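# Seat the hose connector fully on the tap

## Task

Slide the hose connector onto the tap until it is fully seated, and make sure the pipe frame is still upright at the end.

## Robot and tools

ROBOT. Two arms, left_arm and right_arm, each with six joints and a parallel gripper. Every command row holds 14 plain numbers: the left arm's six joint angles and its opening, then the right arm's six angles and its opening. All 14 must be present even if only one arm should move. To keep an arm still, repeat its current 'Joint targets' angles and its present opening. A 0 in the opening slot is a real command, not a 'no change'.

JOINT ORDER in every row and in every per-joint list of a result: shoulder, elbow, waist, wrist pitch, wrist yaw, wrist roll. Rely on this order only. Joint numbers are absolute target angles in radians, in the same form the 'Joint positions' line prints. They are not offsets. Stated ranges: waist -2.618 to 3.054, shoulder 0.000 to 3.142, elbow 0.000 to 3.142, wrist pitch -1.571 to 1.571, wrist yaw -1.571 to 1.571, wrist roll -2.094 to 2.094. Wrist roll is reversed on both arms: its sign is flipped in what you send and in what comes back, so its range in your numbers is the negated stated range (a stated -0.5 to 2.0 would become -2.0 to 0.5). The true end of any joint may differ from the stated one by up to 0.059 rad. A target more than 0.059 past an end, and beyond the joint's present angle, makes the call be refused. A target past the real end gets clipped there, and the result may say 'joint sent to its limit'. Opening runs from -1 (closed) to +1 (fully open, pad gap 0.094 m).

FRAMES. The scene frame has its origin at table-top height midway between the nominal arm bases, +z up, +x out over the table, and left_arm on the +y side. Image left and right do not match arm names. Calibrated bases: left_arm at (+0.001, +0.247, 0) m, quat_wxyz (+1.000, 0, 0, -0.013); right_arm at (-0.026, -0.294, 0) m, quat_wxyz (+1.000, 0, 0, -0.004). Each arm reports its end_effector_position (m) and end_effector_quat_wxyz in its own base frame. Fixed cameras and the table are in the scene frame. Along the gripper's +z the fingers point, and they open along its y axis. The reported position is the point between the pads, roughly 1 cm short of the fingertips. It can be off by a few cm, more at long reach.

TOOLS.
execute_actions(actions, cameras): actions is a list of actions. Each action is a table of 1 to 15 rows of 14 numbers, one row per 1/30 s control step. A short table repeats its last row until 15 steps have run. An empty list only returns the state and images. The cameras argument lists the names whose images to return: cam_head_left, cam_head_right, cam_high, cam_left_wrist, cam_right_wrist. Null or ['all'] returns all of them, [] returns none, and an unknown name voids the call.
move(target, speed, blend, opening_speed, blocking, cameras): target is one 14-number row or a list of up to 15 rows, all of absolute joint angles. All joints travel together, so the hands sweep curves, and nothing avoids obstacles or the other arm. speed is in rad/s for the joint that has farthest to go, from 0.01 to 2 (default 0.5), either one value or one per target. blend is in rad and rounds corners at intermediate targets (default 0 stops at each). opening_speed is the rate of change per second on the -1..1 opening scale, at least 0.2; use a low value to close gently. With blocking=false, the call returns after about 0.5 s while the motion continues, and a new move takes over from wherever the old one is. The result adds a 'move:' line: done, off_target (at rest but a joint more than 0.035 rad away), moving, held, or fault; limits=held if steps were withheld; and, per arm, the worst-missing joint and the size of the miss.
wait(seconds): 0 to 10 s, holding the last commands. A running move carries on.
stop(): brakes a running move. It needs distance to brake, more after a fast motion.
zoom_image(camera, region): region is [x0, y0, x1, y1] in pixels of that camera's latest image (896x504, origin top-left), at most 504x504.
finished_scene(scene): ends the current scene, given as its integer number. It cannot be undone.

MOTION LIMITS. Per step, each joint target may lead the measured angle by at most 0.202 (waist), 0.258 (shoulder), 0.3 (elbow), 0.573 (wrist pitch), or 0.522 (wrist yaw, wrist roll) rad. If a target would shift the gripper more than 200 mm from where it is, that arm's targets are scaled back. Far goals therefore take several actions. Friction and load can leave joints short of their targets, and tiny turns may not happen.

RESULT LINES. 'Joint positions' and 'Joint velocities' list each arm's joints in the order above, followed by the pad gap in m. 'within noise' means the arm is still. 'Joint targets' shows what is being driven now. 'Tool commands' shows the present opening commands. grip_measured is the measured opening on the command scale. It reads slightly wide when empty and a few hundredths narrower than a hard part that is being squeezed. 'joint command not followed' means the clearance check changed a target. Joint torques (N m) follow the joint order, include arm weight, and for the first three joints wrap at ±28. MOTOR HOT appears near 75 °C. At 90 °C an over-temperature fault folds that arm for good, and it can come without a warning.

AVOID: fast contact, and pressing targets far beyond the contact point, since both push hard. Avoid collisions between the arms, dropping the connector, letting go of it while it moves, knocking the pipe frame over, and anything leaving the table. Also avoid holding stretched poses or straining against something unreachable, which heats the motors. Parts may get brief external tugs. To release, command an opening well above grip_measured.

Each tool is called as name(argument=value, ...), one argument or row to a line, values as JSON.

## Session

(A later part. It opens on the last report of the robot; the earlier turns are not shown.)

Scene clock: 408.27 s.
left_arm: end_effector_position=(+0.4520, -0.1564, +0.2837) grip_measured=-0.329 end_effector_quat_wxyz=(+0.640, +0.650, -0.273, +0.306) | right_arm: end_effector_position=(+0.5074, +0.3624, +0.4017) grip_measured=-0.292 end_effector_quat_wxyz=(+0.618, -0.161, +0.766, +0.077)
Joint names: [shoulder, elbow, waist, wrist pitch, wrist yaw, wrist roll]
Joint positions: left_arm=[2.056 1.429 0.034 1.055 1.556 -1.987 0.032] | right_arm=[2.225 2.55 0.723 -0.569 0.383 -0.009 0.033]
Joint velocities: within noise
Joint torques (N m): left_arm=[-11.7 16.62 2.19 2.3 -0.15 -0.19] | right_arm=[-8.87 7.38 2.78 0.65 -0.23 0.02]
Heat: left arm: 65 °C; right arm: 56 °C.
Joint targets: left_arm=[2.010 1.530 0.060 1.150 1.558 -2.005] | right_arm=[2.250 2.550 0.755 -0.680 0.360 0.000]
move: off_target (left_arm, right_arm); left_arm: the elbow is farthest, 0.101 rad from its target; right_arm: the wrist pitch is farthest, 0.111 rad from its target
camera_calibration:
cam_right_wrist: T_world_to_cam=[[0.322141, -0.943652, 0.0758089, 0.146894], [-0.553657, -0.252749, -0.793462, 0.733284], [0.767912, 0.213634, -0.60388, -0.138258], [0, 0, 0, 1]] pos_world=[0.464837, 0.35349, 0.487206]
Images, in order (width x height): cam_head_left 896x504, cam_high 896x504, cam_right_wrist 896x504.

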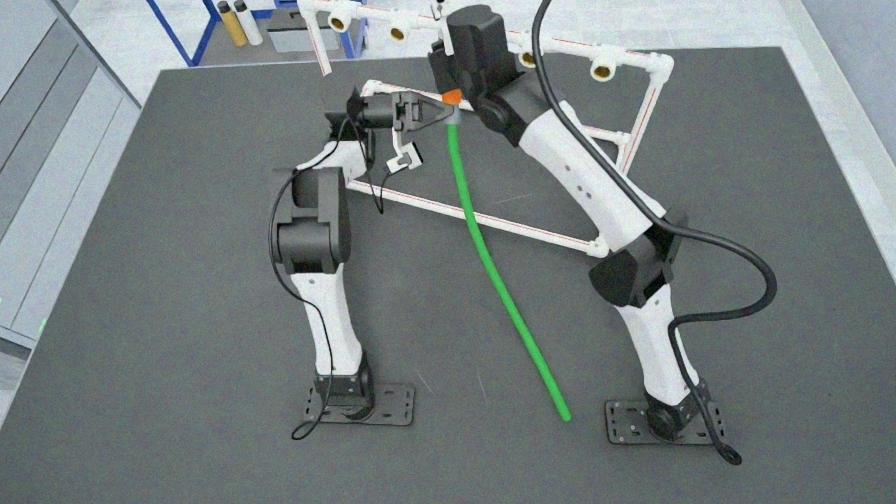

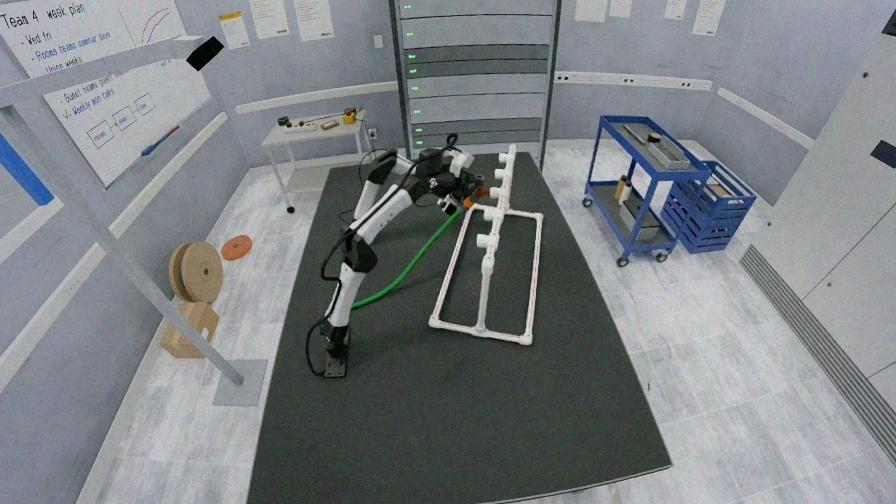

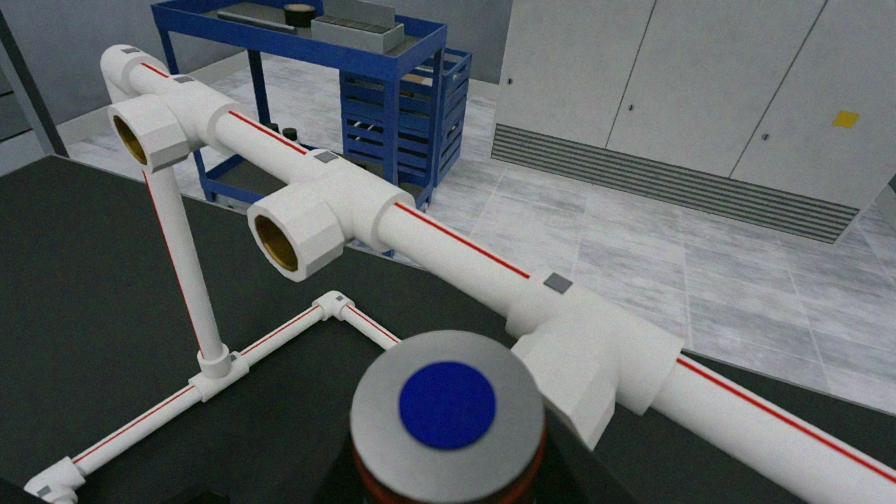

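move(
  target=[
    [2.0,1.58,0.07,1.17,1.558,-2.005,-0.95,2.275,2.53,0.775,-0.76,0.34,0,-1],
    [1.99,1.63,0.08,1.19,1.558,-2.005,-0.95,2.295,2.515,0.79,-0.82,0.33,0,-1],
  ],
  speed=0.15,
  blend=0.02,
  cameras=["cam_head_left","cam_high","cam_head_right"],
)

zoom_image(
  camera="cam_high",
  region=[455, 180, 495, 215],
)

zoom_image(
  camera="cam_head_right",
  region=[400, 60, 480, 140],
)

Scene clock: 414.03 s.
left_arm: end_effector_position=(+0.4566, -0.1538, +0.2994) grip_measured=-0.329 end_effector_quat_wxyz=(+0.636, +0.647, -0.279, +0.314) | right_arm: end_effector_position=(+0.5124, +0.3609, +0.4100) grip_measured=-0.293 end_effector_quat_wxyz=(+0.635, -0.143, +0.755, +0.075)
Joint names: [shoulder, elbow, waist, wrist pitch, wrist yaw, wrist roll]
Joint positions: left_arm=[2.056 1.485 0.04 1.036 1.556 -1.972 0.032] | right_arm=[2.235 2.558 0.723 -0.524 0.411 -0.012 0.033]
Joint velocities: within noise
Joint torques (N m): left_arm=[-13.24 20.88 3.49 3 -0.17 -0.33] | right_arm=[-5.91 3.04 5.91 -1.1 -0.94 0.06]
Heat: left arm: 68 °C; right arm: 57 °C.
Joint targets: left_arm=[1.990 1.630 0.080 1.190 1.557 -2.005] | right_arm=[2.295 2.515 0.790 -0.820 0.330 0.000]
move: off_target (left_arm, right_arm); left_arm: the wrist pitch is farthest, 0.154 rad from its target; right_arm: the wrist pitch is farthest, 0.296 rad from its target
Images, in order (width x height): cam_head_left 896x504, cam_head_right 896x504, cam_high 896x504.

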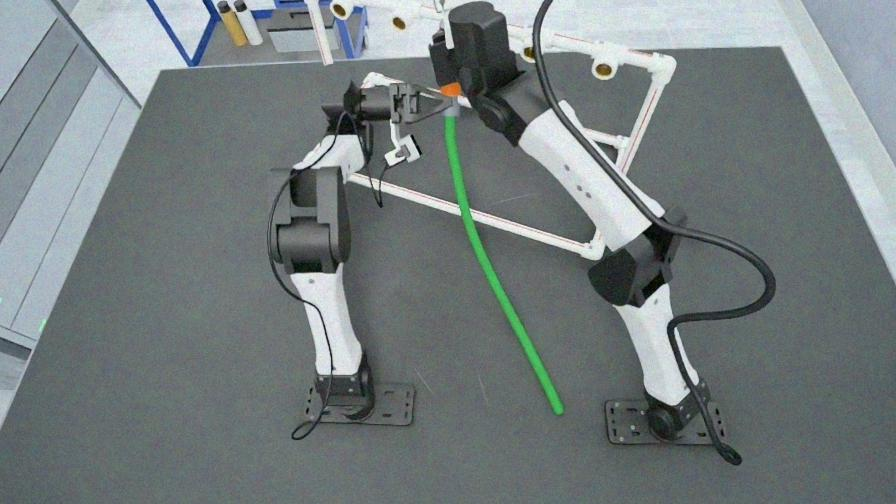

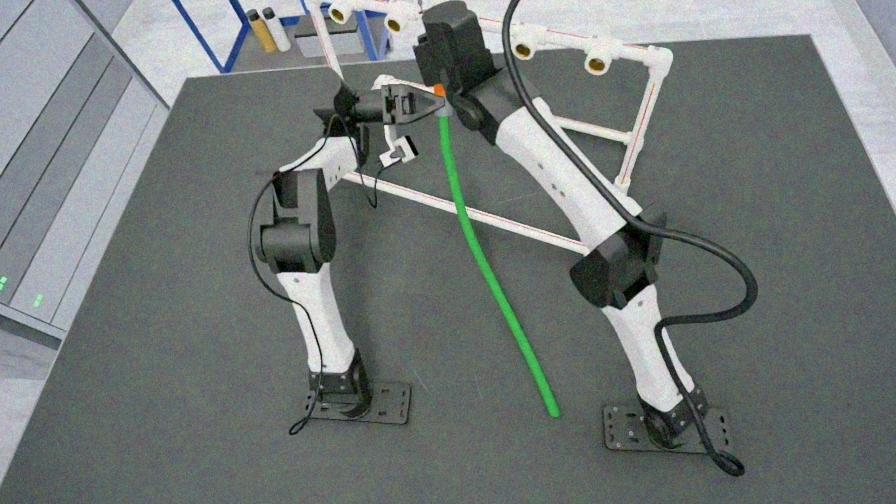

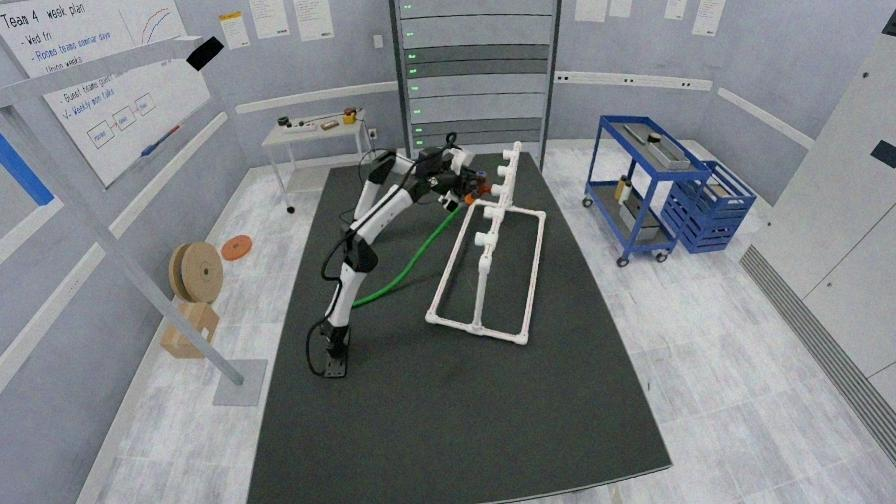

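Scaled by 12.600 from the camera's 896x504 image, which has a finer 1280x720 frame.

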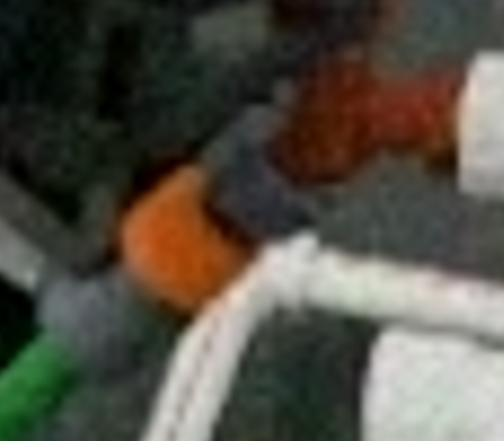

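Scaled by 6.300 from the camera's 896x504 image, which has a finer 1280x720 frame.

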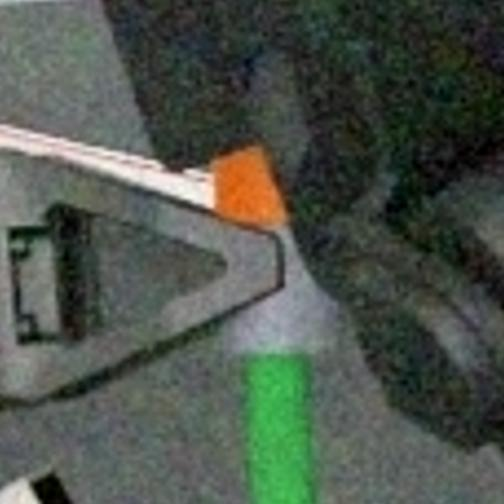

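move(
  target=[
    [2.04,1.50,0.035,1.07,1.558,-1.99,-0.95,2.235,2.58,0.715,-0.56,0.40,0,-1],
    [2.04,1.47,0.035,1.09,1.558,-1.99,-0.95,2.225,2.585,0.715,-0.61,0.37,0,-1],
    [2.04,1.47,0.035,1.09,1.558,-1.99,-0.95,2.225,2.585,0.715,-0.61,0.37,0,1],
    [2.04,1.47,0.035,1.09,1.558,-1.99,-0.95,1.80,1.95,0.735,-0.40,0.36,0,1],
  ],
  speed=0.3,
  opening_speed=1,
  cameras=["cam_head_left","cam_high","cam_right_wrist"],
)

zoom_image(
  camera="cam_right_wrist",
  region=[250, 150, 550, 500],
)

zoom_image(
  camera="cam_high",
  region=[440, 145, 540, 225],
)

Scene clock: 423.50 s.
left_arm: end_effector_position=(+0.4544, -0.1572, +0.2877) grip_measured=-0.329 end_effector_quat_wxyz=(+0.645, +0.654, -0.263, +0.294) | right_arm: end_effector_position=(+0.4516, +0.3189, +0.3870) grip_measured=+0.997 end_effector_quat_wxyz=(+0.597, -0.175, +0.780, +0.072)
Joint names: [shoulder, elbow, waist, wrist pitch, wrist yaw, wrist roll]
Joint positions: left_arm=[2.056 1.452 0.033 1.013 1.556 -1.971 0.032] | right_arm=[1.837 1.955 0.728 -0.42 0.37 -0.012 0.094]
Joint velocities: within noise
Joint torques (N m): left_arm=[-9.33 8.7 0.2 2.1 -0.14 -0.18] | right_arm=[-11.89 7.49 0.61 1.86 -0.07 0.06]
Heat: left arm: 69 °C; right arm: 58 °C.
Joint targets: left_arm=[2.040 1.470 0.035 1.090 1.557 -1.990] | right_arm=[1.800 1.950 0.735 -0.400 0.360 0.000]
move: off_target (left_arm, right_arm); target 3's new numbers were sent with right_arm's wrist pitch 0.055 rad from that target; left_arm: the wrist pitch is farthest, 0.077 rad from its target; right_arm: the shoulder is farthest, 0.037 rad from its target
camera_calibration:
cam_right_wrist: T_world_to_cam=[[0.340748, -0.935655, 0.0918736, 0.107775], [-0.585499, -0.28765, -0.757924, 0.691474], [0.735582, 0.204469, -0.645841, -0.0612937], [0, 0, 0, 1]] pos_world=[0.41322, 0.312275, 0.474597]
Images, in order (width x height): cam_head_left 896x504, cam_high 896x504, cam_right_wrist 896x504.

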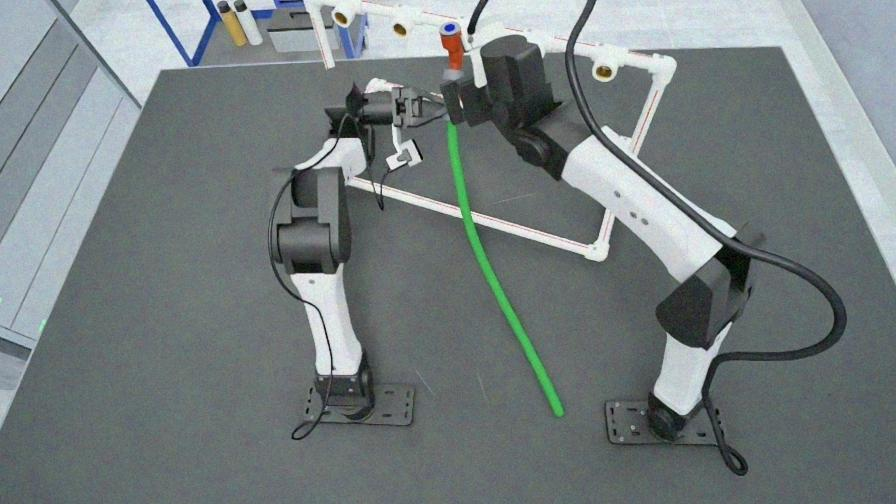

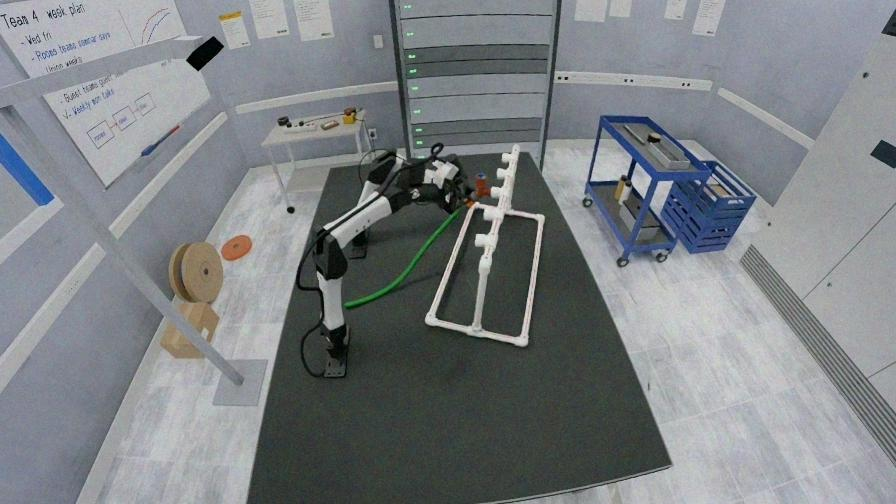

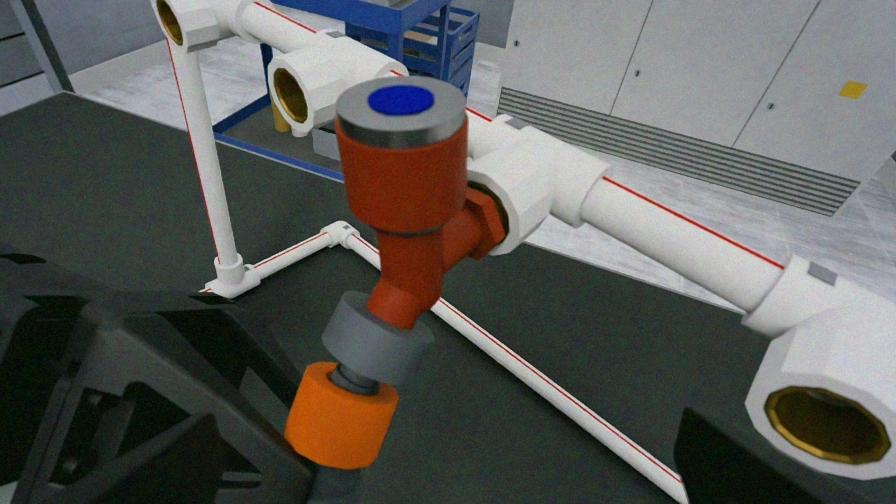

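Scaled by 1.440 from the camera's 896x504 image, which has a finer 1280x720 frame.

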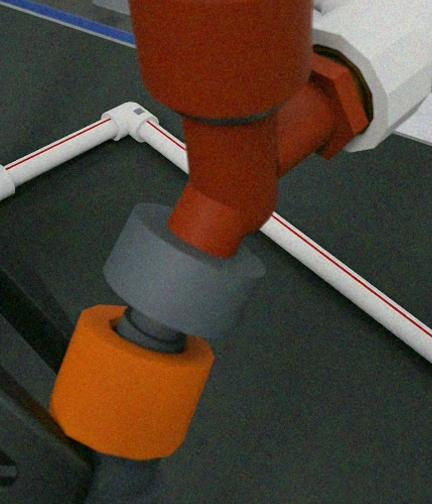

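Scaled by 5.040 from the camera's 896x504 image, which has a finer 1280x720 frame.

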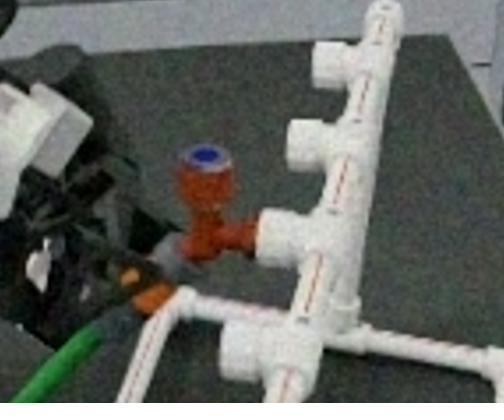

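move(
  target=[
    [2.04,1.47,0.035,1.09,1.558,-1.99,-0.1,1.80,1.95,0.735,-0.40,0.36,0,1],
    [2.04,1.47,0.035,1.14,1.558,-1.99,-0.1,1.80,1.95,0.735,-0.40,0.36,0,1],
  ],
  speed=0.15,
  opening_speed=0.5,
  cameras=["cam_right_wrist","cam_left_wrist"],
)

zoom_image(
  camera="cam_right_wrist",
  region=[250, 150, 550, 500],
)

Scene clock: 432.60 s.
left_arm: end_effector_position=(+0.4510, -0.1569, +0.2948) grip_measured=-0.102 end_effector_quat_wxyz=(+0.628, +0.638, -0.298, +0.330) | right_arm: end_effector_position=(+0.4516, +0.3191, +0.3871) grip_measured=+0.997 end_effector_quat_wxyz=(+0.597, -0.175, +0.780, +0.073)
Joint names: [shoulder, elbow, waist, wrist pitch, wrist yaw, wrist roll]
Joint positions: left_arm=[2.056 1.452 0.033 1.118 1.556 -1.977 0.042] | right_arm=[1.837 1.955 0.728 -0.419 0.369 -0.012 0.094]
Joint velocities: within noise
Joint torques (N m): left_arm=[-9.36 8.66 0.17 1.37 -0.2 -0.11] | right_arm=[-11.9 7.5 0.62 1.86 -0.07 0.06]
Heat: left arm: 68 °C; right arm: 60 °C.
Joint targets: left_arm=[2.040 1.470 0.035 1.140 1.557 -1.990] | right_arm=[1.800 1.950 0.735 -0.400 0.360 0.000]
move: off_target (right_arm); right_arm: the shoulder is farthest, 0.037 rad from its target
camera_calibration:
cam_left_wrist: T_world_to_cam=[[0.799175, 0.0611221, -0.597983, -0.175667], [0.51505, 0.443268, 0.733647, -0.337192], [0.309909, -0.894303, 0.322767, -0.283016], [0, 0, 0, 1]] pos_world=[0.401768, -0.092899, 0.233682]
cam_right_wrist: T_world_to_cam=[[0.341391, -0.935468, 0.0913834, 0.10775], [-0.584972, -0.287563, -0.758363, 0.691538], [0.735704, 0.205442, -0.645394, -0.0617569], [0, 0, 0, 1]] pos_world=[0.41318, 0.312345, 0.474733]
Images, in order (width x height): cam_left_wrist 896x504, cam_right_wrist 896x504.

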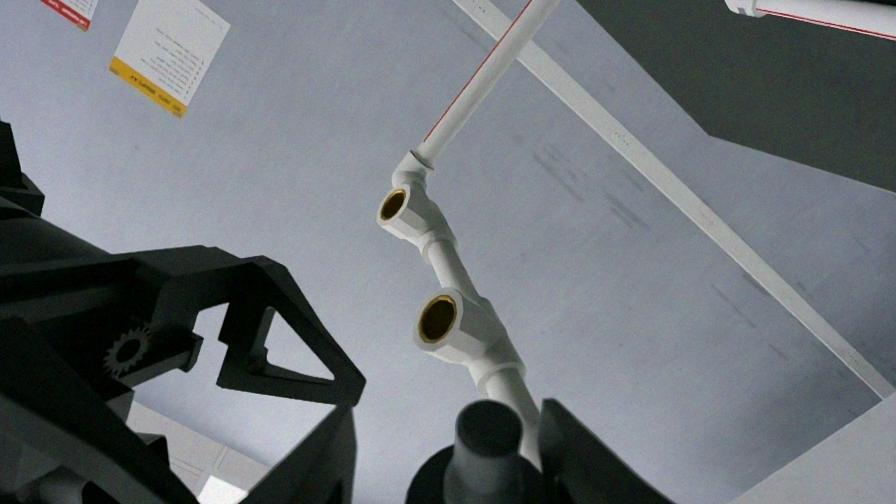

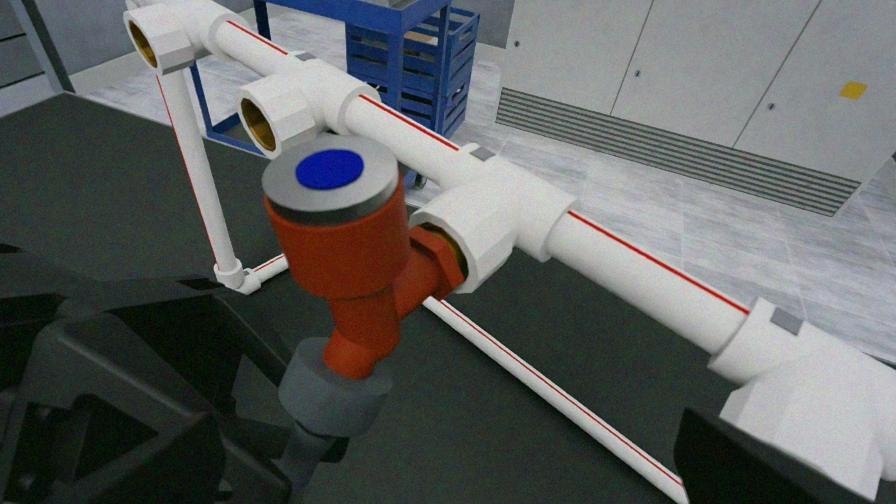

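Scaled by 1.440 from the camera's 896x504 image, which has a finer 1280x720 frame.

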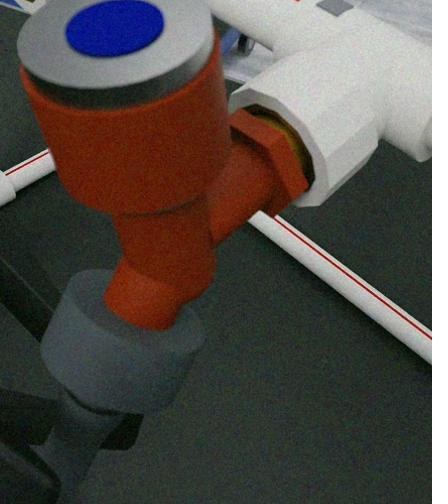

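move(
  target=[2.04,1.47,0.035,1.14,1.558,-1.99,-0.1,1.2,1.0,0.3,-0.1,0.1,0,1],
  speed=0.6,
)

zoom_image(
  camera="cam_head_left",
  region=[360, 0, 560, 200],
)

Scene clock: 436.67 s.
left_arm: end_effector_position=(+0.4509, -0.1569, +0.2949) grip_measured=-0.102 end_effector_quat_wxyz=(+0.628, +0.638, -0.299, +0.330) | right_arm: end_effector_position=(+0.3994, +0.1057, +0.2862) grip_measured=+0.997 end_effector_quat_wxyz=(+0.577, -0.087, +0.811, +0.047)
Joint names: [shoulder, elbow, waist, wrist pitch, wrist yaw, wrist roll]
Joint positions: left_arm=[2.056 1.452 0.033 1.119 1.556 -1.978 0.042] | right_arm=[1.221 1.004 0.305 -0.12 0.11 -0.012 0.094]
Joint velocities: within noise
Joint torques (N m): left_arm=[-9.31 8.65 0.13 1.34 -0.19 -0.12] | right_arm=[-5.74 8.06 -0.44 1.86 -0.11 0.06]
Heat: left arm: 68 °C; right arm: 61 °C.
Joint targets: left_arm=[2.040 1.470 0.035 1.140 1.557 -1.990] | right_arm=[1.200 1.000 0.300 -0.100 0.100 0.000]
move: done
camera_calibration:
cam_left_wrist: T_world_to_cam=[[0.800086, 0.0611575, -0.59676, -0.176353], [0.513929, 0.443228, 0.734456, -0.336964], [0.309418, -0.89432, 0.32319, -0.282935], [0, 0, 0, 1]] pos_world=[0.401818, -0.0928972, 0.233687]
cam_right_wrist: T_world_to_cam=[[0.175139, -0.984299, 0.0219261, 0.0266228], [-0.675691, -0.136366, -0.724463, 0.533697], [0.716078, 0.112067, -0.688965, -0.0144749], [0, 0, 0, 1]] pos_world=[0.366316, 0.100605, 0.376087]

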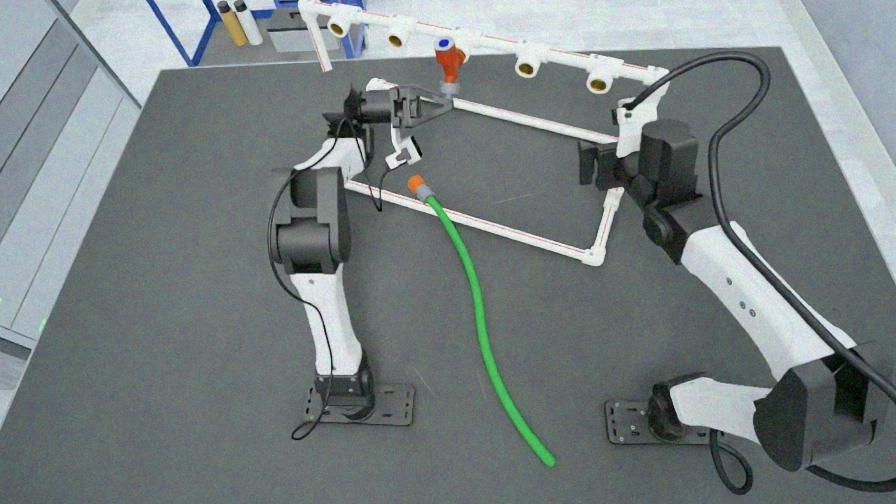

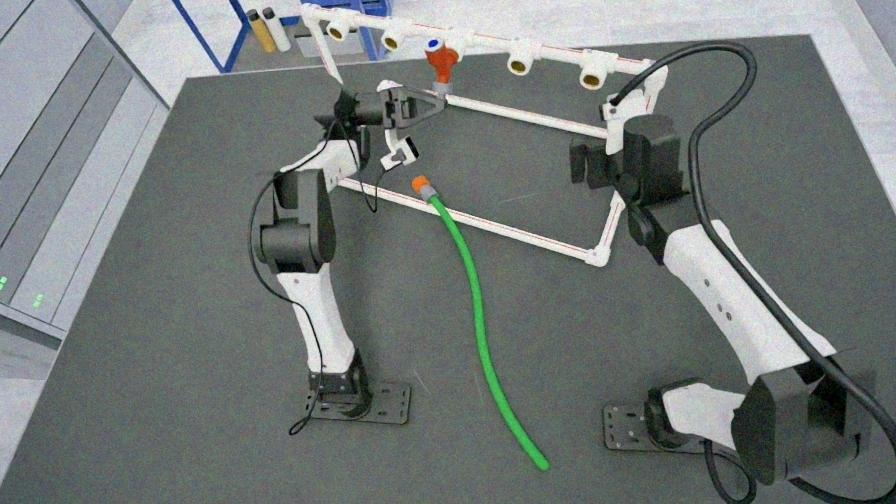

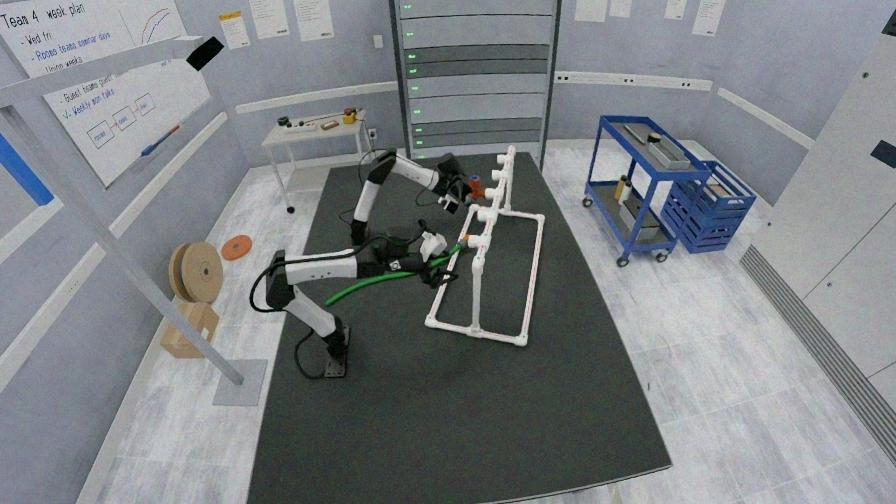

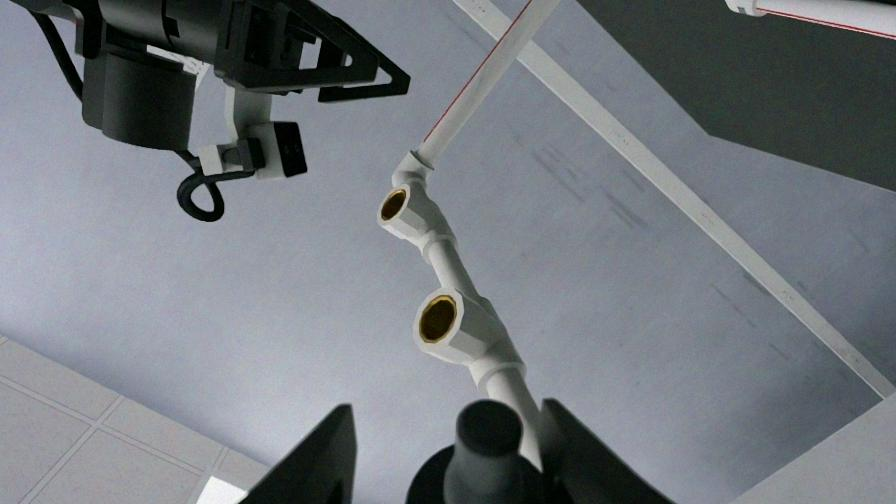

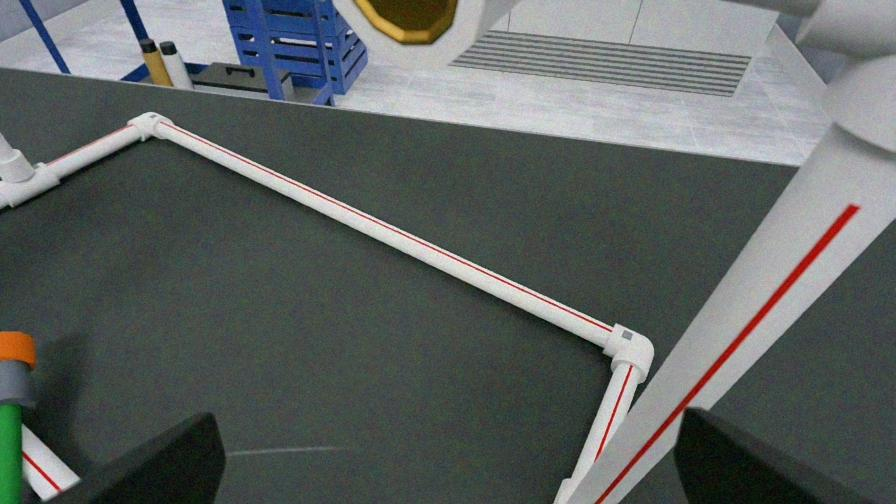

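Scaled by 2.520 from the camera's 896x504 image, which has a finer 1280x720 frame.

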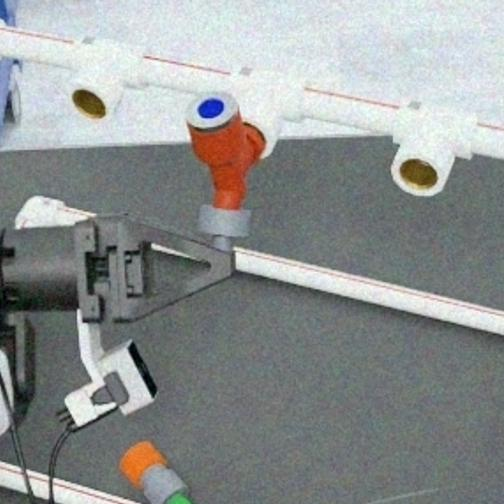

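move(
  target=[
    [2.04,1.47,0.035,1.14,1.558,-1.99,1,1.2,1.0,0.3,-0.1,0.1,0,1],
    [1.92,1.32,0.27,1.14,1.558,-1.99,1,1.2,1.0,0.3,-0.1,0.1,0,1],
    [1.0,0.9,0.4,0.3,0.3,0,1,1.6,1.1,0.72,-0.9,0.0,0,1],
  ],
  speed=0.6,
  opening_speed=1.5,
  cameras=["cam_head_left","cam_head_right","cam_right_wrist"],
)

zoom_image(
  camera="cam_head_left",
  region=[380, 0, 620, 220],
)

Scene clock: 459.33 s.
left_arm: end_effector_position=(+0.3559, +0.0903, +0.4173) grip_measured=+0.999 end_effector_quat_wxyz=(+0.768, +0.001, +0.638, +0.057) | right_arm: end_effector_position=(+0.2323, +0.1991, +0.0637) grip_measured=+0.997 end_effector_quat_wxyz=(+0.073, -0.343, +0.936, +0.023)
Joint names: [shoulder, elbow, waist, wrist pitch, wrist yaw, wrist roll]
Joint positions: left_arm=[1.014 0.905 0.394 0.306 0.314 -0.014 0.094] | right_arm=[1.594 1.07 0.714 -0.893 0.01 -0.012 0.094]
Joint velocities: within noise
Joint torques (N m): left_arm=[-2.84 7.58 0.53 2.05 -0.08 0.09] | right_arm=[-5.18 9.81 0.5 0.45 -0.15 0.05]
Heat: left arm: 66 °C; right arm: 57 °C.
Joint targets: left_arm=[1.000 0.900 0.400 0.300 0.300 0.000] | right_arm=[1.600 1.100 0.720 -0.900 0.000 0.000]
move: done
camera_calibration:
cam_right_wrist: T_world_to_cam=[[0.635146, -0.772004, 0.0244649, 0.00342439], [-0.748091, -0.606972, 0.268227, 0.319562], [-0.192223, -0.188665, -0.963045, 0.229766], [0, 0, 0, 1]] pos_world=[0.281053, 0.239958, 0.135476]
Images, in order (width x height): cam_head_left 896x504, cam_head_right 896x504, cam_right_wrist 896x504.

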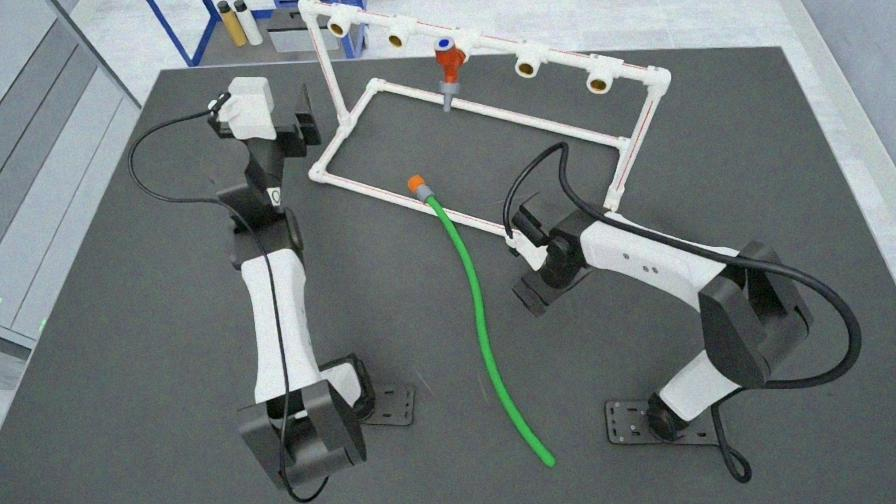

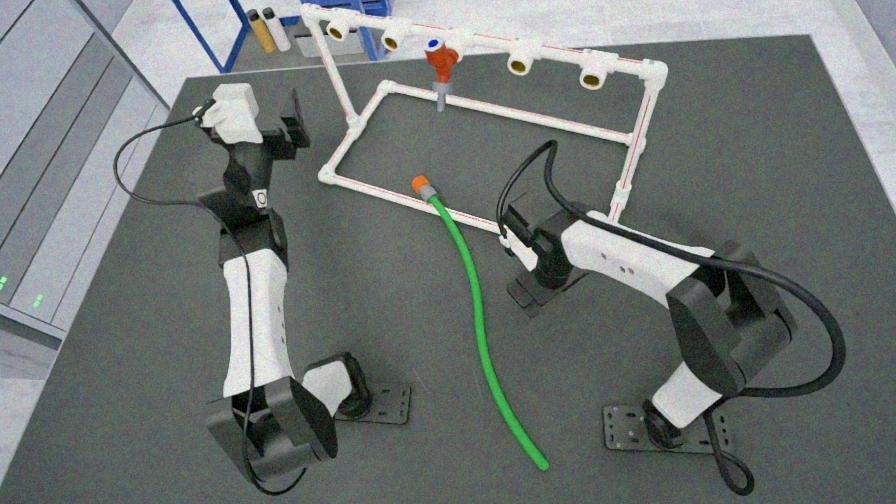

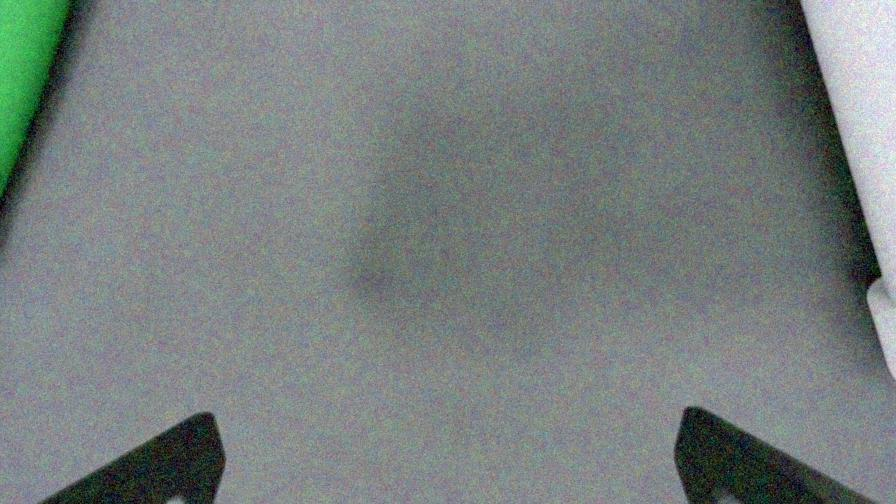

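Scaled by 2.100 from the camera's 896x504 image, which has a finer 1280x720 frame.

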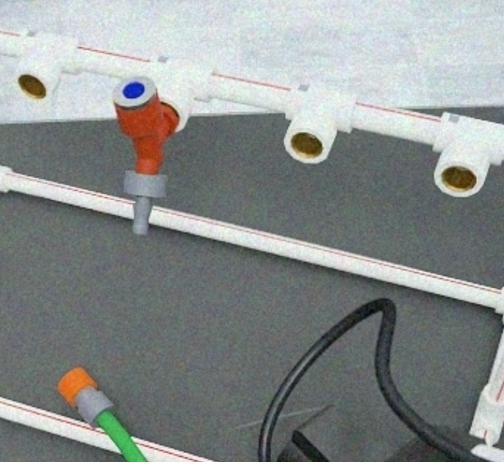

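move(
  target=[
    [1.0,0.9,0.4,0.3,0.3,0,1,1.5,1.35,0.75,-0.6,0.1,0,1],
    [1.0,0.9,0.4,0.3,0.3,0,1,2.27,1.93,0.81,-0.51,0.165,0,1],
  ],
  speed=0.6,
  blend=0.1,
  cameras=["cam_head_left","cam_right_wrist"],
)

Scene clock: 465.37 s.
left_arm: end_effector_position=(+0.3559, +0.0904, +0.4171) grip_measured=+0.999 end_effector_quat_wxyz=(+0.768, +0.000, +0.638, +0.057) | right_arm: end_effector_position=(+0.4299, +0.4084, +0.0916) grip_measured=+0.997 end_effector_quat_wxyz=(+0.331, -0.340, +0.878, +0.064)
Joint names: [shoulder, elbow, waist, wrist pitch, wrist yaw, wrist roll]
Joint positions: left_arm=[1.014 0.905 0.394 0.306 0.314 -0.013 0.094] | right_arm=[2.272 1.9 0.804 -0.526 0.154 -0.012 0.094]
Joint velocities: within noise
Joint torques (N m): left_arm=[-2.89 7.49 0.53 2.09 -0.11 0.11] | right_arm=[-11.84 10.91 0.5 1.39 0.16 0.05]
Heat: left arm: 66 °C; right arm: 56 °C.
Joint targets: left_arm=[1.000 0.900 0.400 0.300 0.300 0.000] | right_arm=[2.270 1.930 0.810 -0.510 0.165 0.000]
move: done
camera_calibration:
cam_right_wrist: T_world_to_cam=[[0.623548, -0.772445, 0.120486, 0.0351563], [-0.733282, -0.631314, -0.252467, 0.638198], [0.271081, 0.0690754, -0.960075, 0.029344], [0, 0, 0, 1]] pos_world=[0.438103, 0.428033, 0.185061]
Images, in order (width x height): cam_head_left 896x504, cam_right_wrist 896x504.

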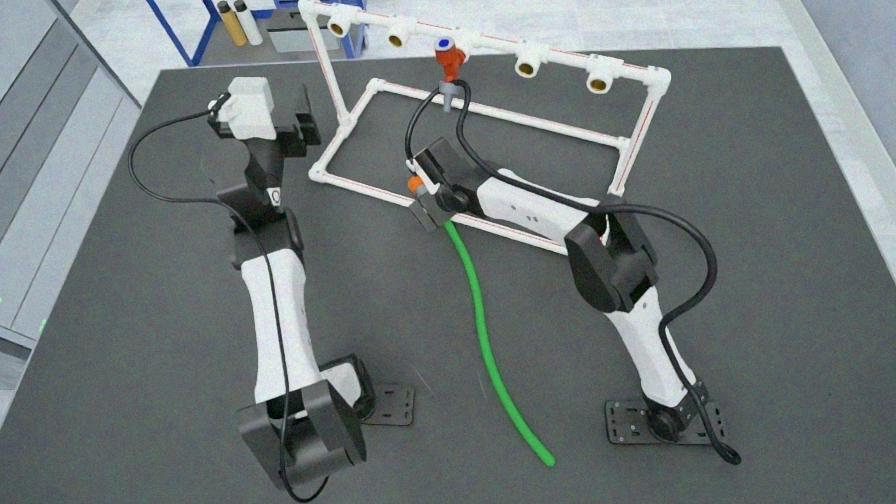

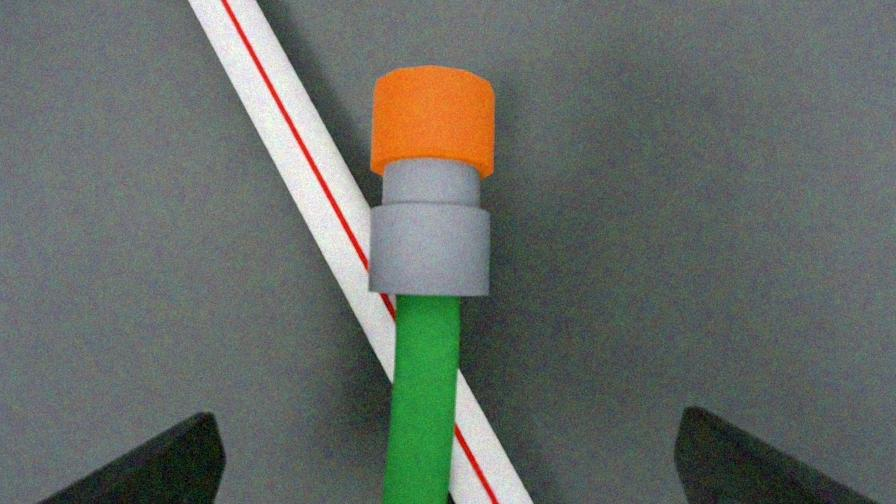

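move(
  target=[1.0,0.9,0.4,0.3,0.3,0,1,2.34,1.855,0.792,-0.17,0.165,0,1],
  speed=0.3,
  cameras=["cam_head_left","cam_right_wrist"],
)

Scene clock: 475.33 s.
left_arm: end_effector_position=(+0.3559, +0.0904, +0.4171) grip_measured=+0.999 end_effector_quat_wxyz=(+0.768, +0.000, +0.638, +0.057) | right_arm: end_effector_position=(+0.4648, +0.4405, +0.0960) grip_measured=+0.997 end_effector_quat_wxyz=(+0.429, -0.313, +0.840, +0.109)
Joint names: [shoulder, elbow, waist, wrist pitch, wrist yaw, wrist roll]
Joint positions: left_arm=[1.014 0.905 0.394 0.306 0.314 -0.013 0.094] | right_arm=[2.333 1.859 0.8 -0.189 0.155 -0.012 0.094]
Joint velocities: within noise
Joint torques (N m): left_arm=[-2.8 7.54 0.5 2.08 -0.11 0.11] | right_arm=[-11.66 7.6 -0.76 1.67 0.16 0.05]
Heat: left arm: 66 °C; right arm: 61 °C.
Joint targets: left_arm=[1.000 0.900 0.400 0.300 0.300 0.000] | right_arm=[2.340 1.855 0.792 -0.170 0.165 0.000]
move: done
camera_calibration:
cam_right_wrist: T_world_to_cam=[[0.602646, -0.793047, 0.0888545, 0.059552], [-0.676834, -0.566943, -0.469543, 0.651465], [0.422745, 0.222828, -0.878427, -0.12418], [0, 0, 0, 1]] pos_world=[0.457542, 0.444242, 0.191516]
Images, in order (width x height): cam_head_left 896x504, cam_right_wrist 896x504.

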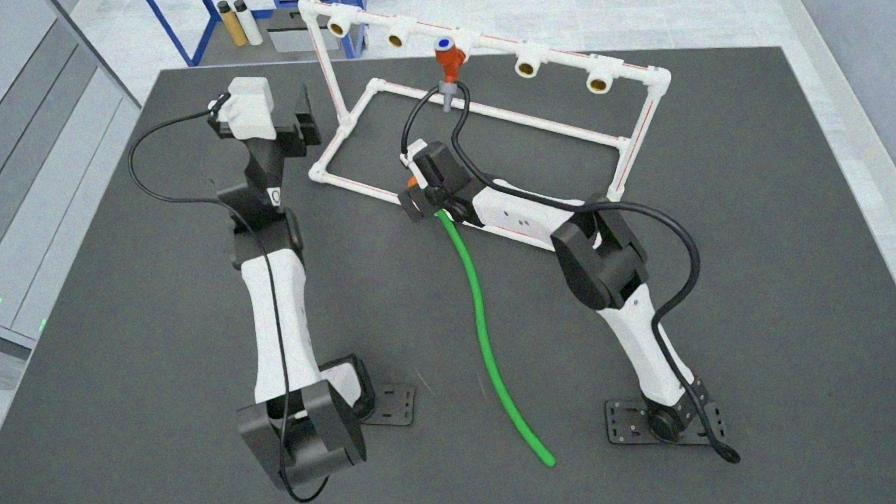

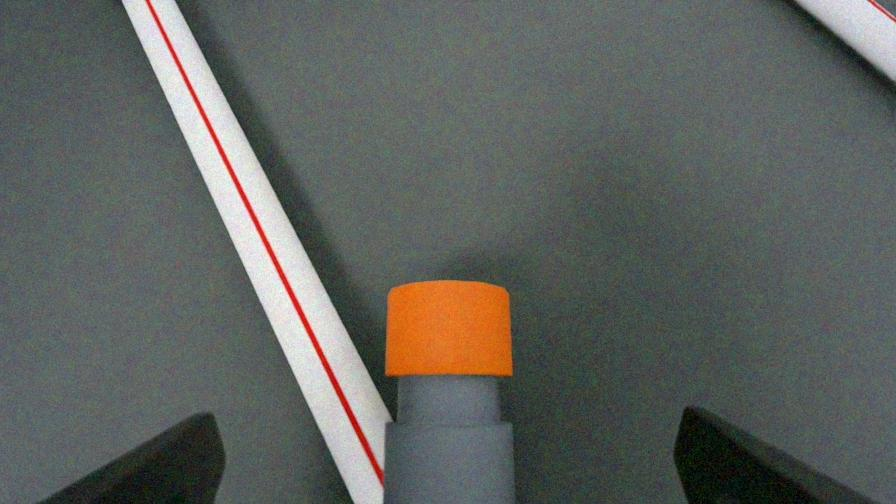

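move(
  target=[
    [1.0,0.9,0.4,0.3,0.3,0,1,2.468,2.035,0.784,-0.235,0.165,0,1],
    [1.0,0.9,0.4,0.3,0.3,0,1,2.468,2.035,0.784,-0.235,0.165,0,-0.95],
  ],
  speed=0.25,
  opening_speed=0.7,
  cameras=["cam_head_left","cam_right_wrist"],
)

Scene clock: 484.50 s.
left_arm: end_effector_position=(+0.3559, +0.0904, +0.4170) grip_measured=+0.999 end_effector_quat_wxyz=(+0.768, +0.000, +0.638, +0.057) | right_arm: end_effector_position=(+0.4821, +0.4500, +0.0696) grip_measured=-0.344 end_effector_quat_wxyz=(+0.418, -0.312, +0.847, +0.101)
Joint names: [shoulder, elbow, waist, wrist pitch, wrist yaw, wrist roll]
Joint positions: left_arm=[1.014 0.905 0.394 0.305 0.314 -0.013 0.094] | right_arm=[2.46 2.002 0.791 -0.235 0.155 -0.012 0.031]
Joint velocities: within noise
Joint torques (N m): left_arm=[-2.77 7.57 0.55 2.1 -0.12 0.11] | right_arm=[-12.26 11.37 -0.69 1.47 0.15 0.05]
Heat: left arm: 66 °C; right arm: 64 °C.
Joint targets: left_arm=[1.000 0.900 0.400 0.300 0.300 0.000] | right_arm=[2.468 2.035 0.784 -0.235 0.165 0.000]
move: done
camera_calibration:
cam_right_wrist: T_world_to_cam=[[0.597495, -0.796369, 0.0937842, 0.062575], [-0.691209, -0.57079, -0.443203, 0.662975], [0.406484, 0.199987, -0.891502, -0.137703], [0, 0, 0, 1]] pos_world=[0.47684, 0.455791, 0.165201]
Images, in order (width x height): cam_head_left 896x504, cam_right_wrist 896x504.

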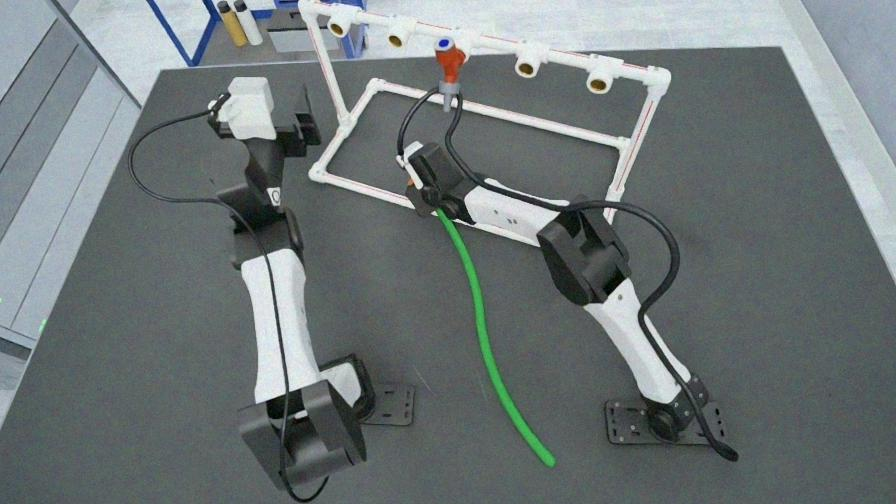

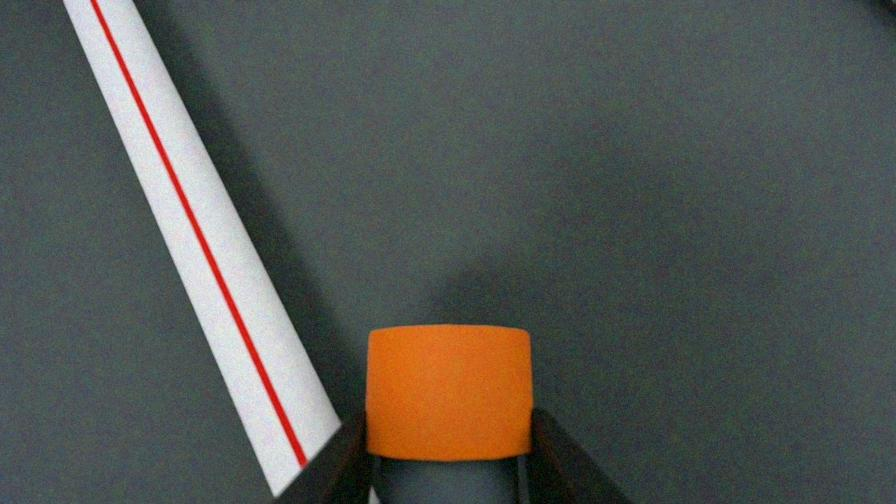

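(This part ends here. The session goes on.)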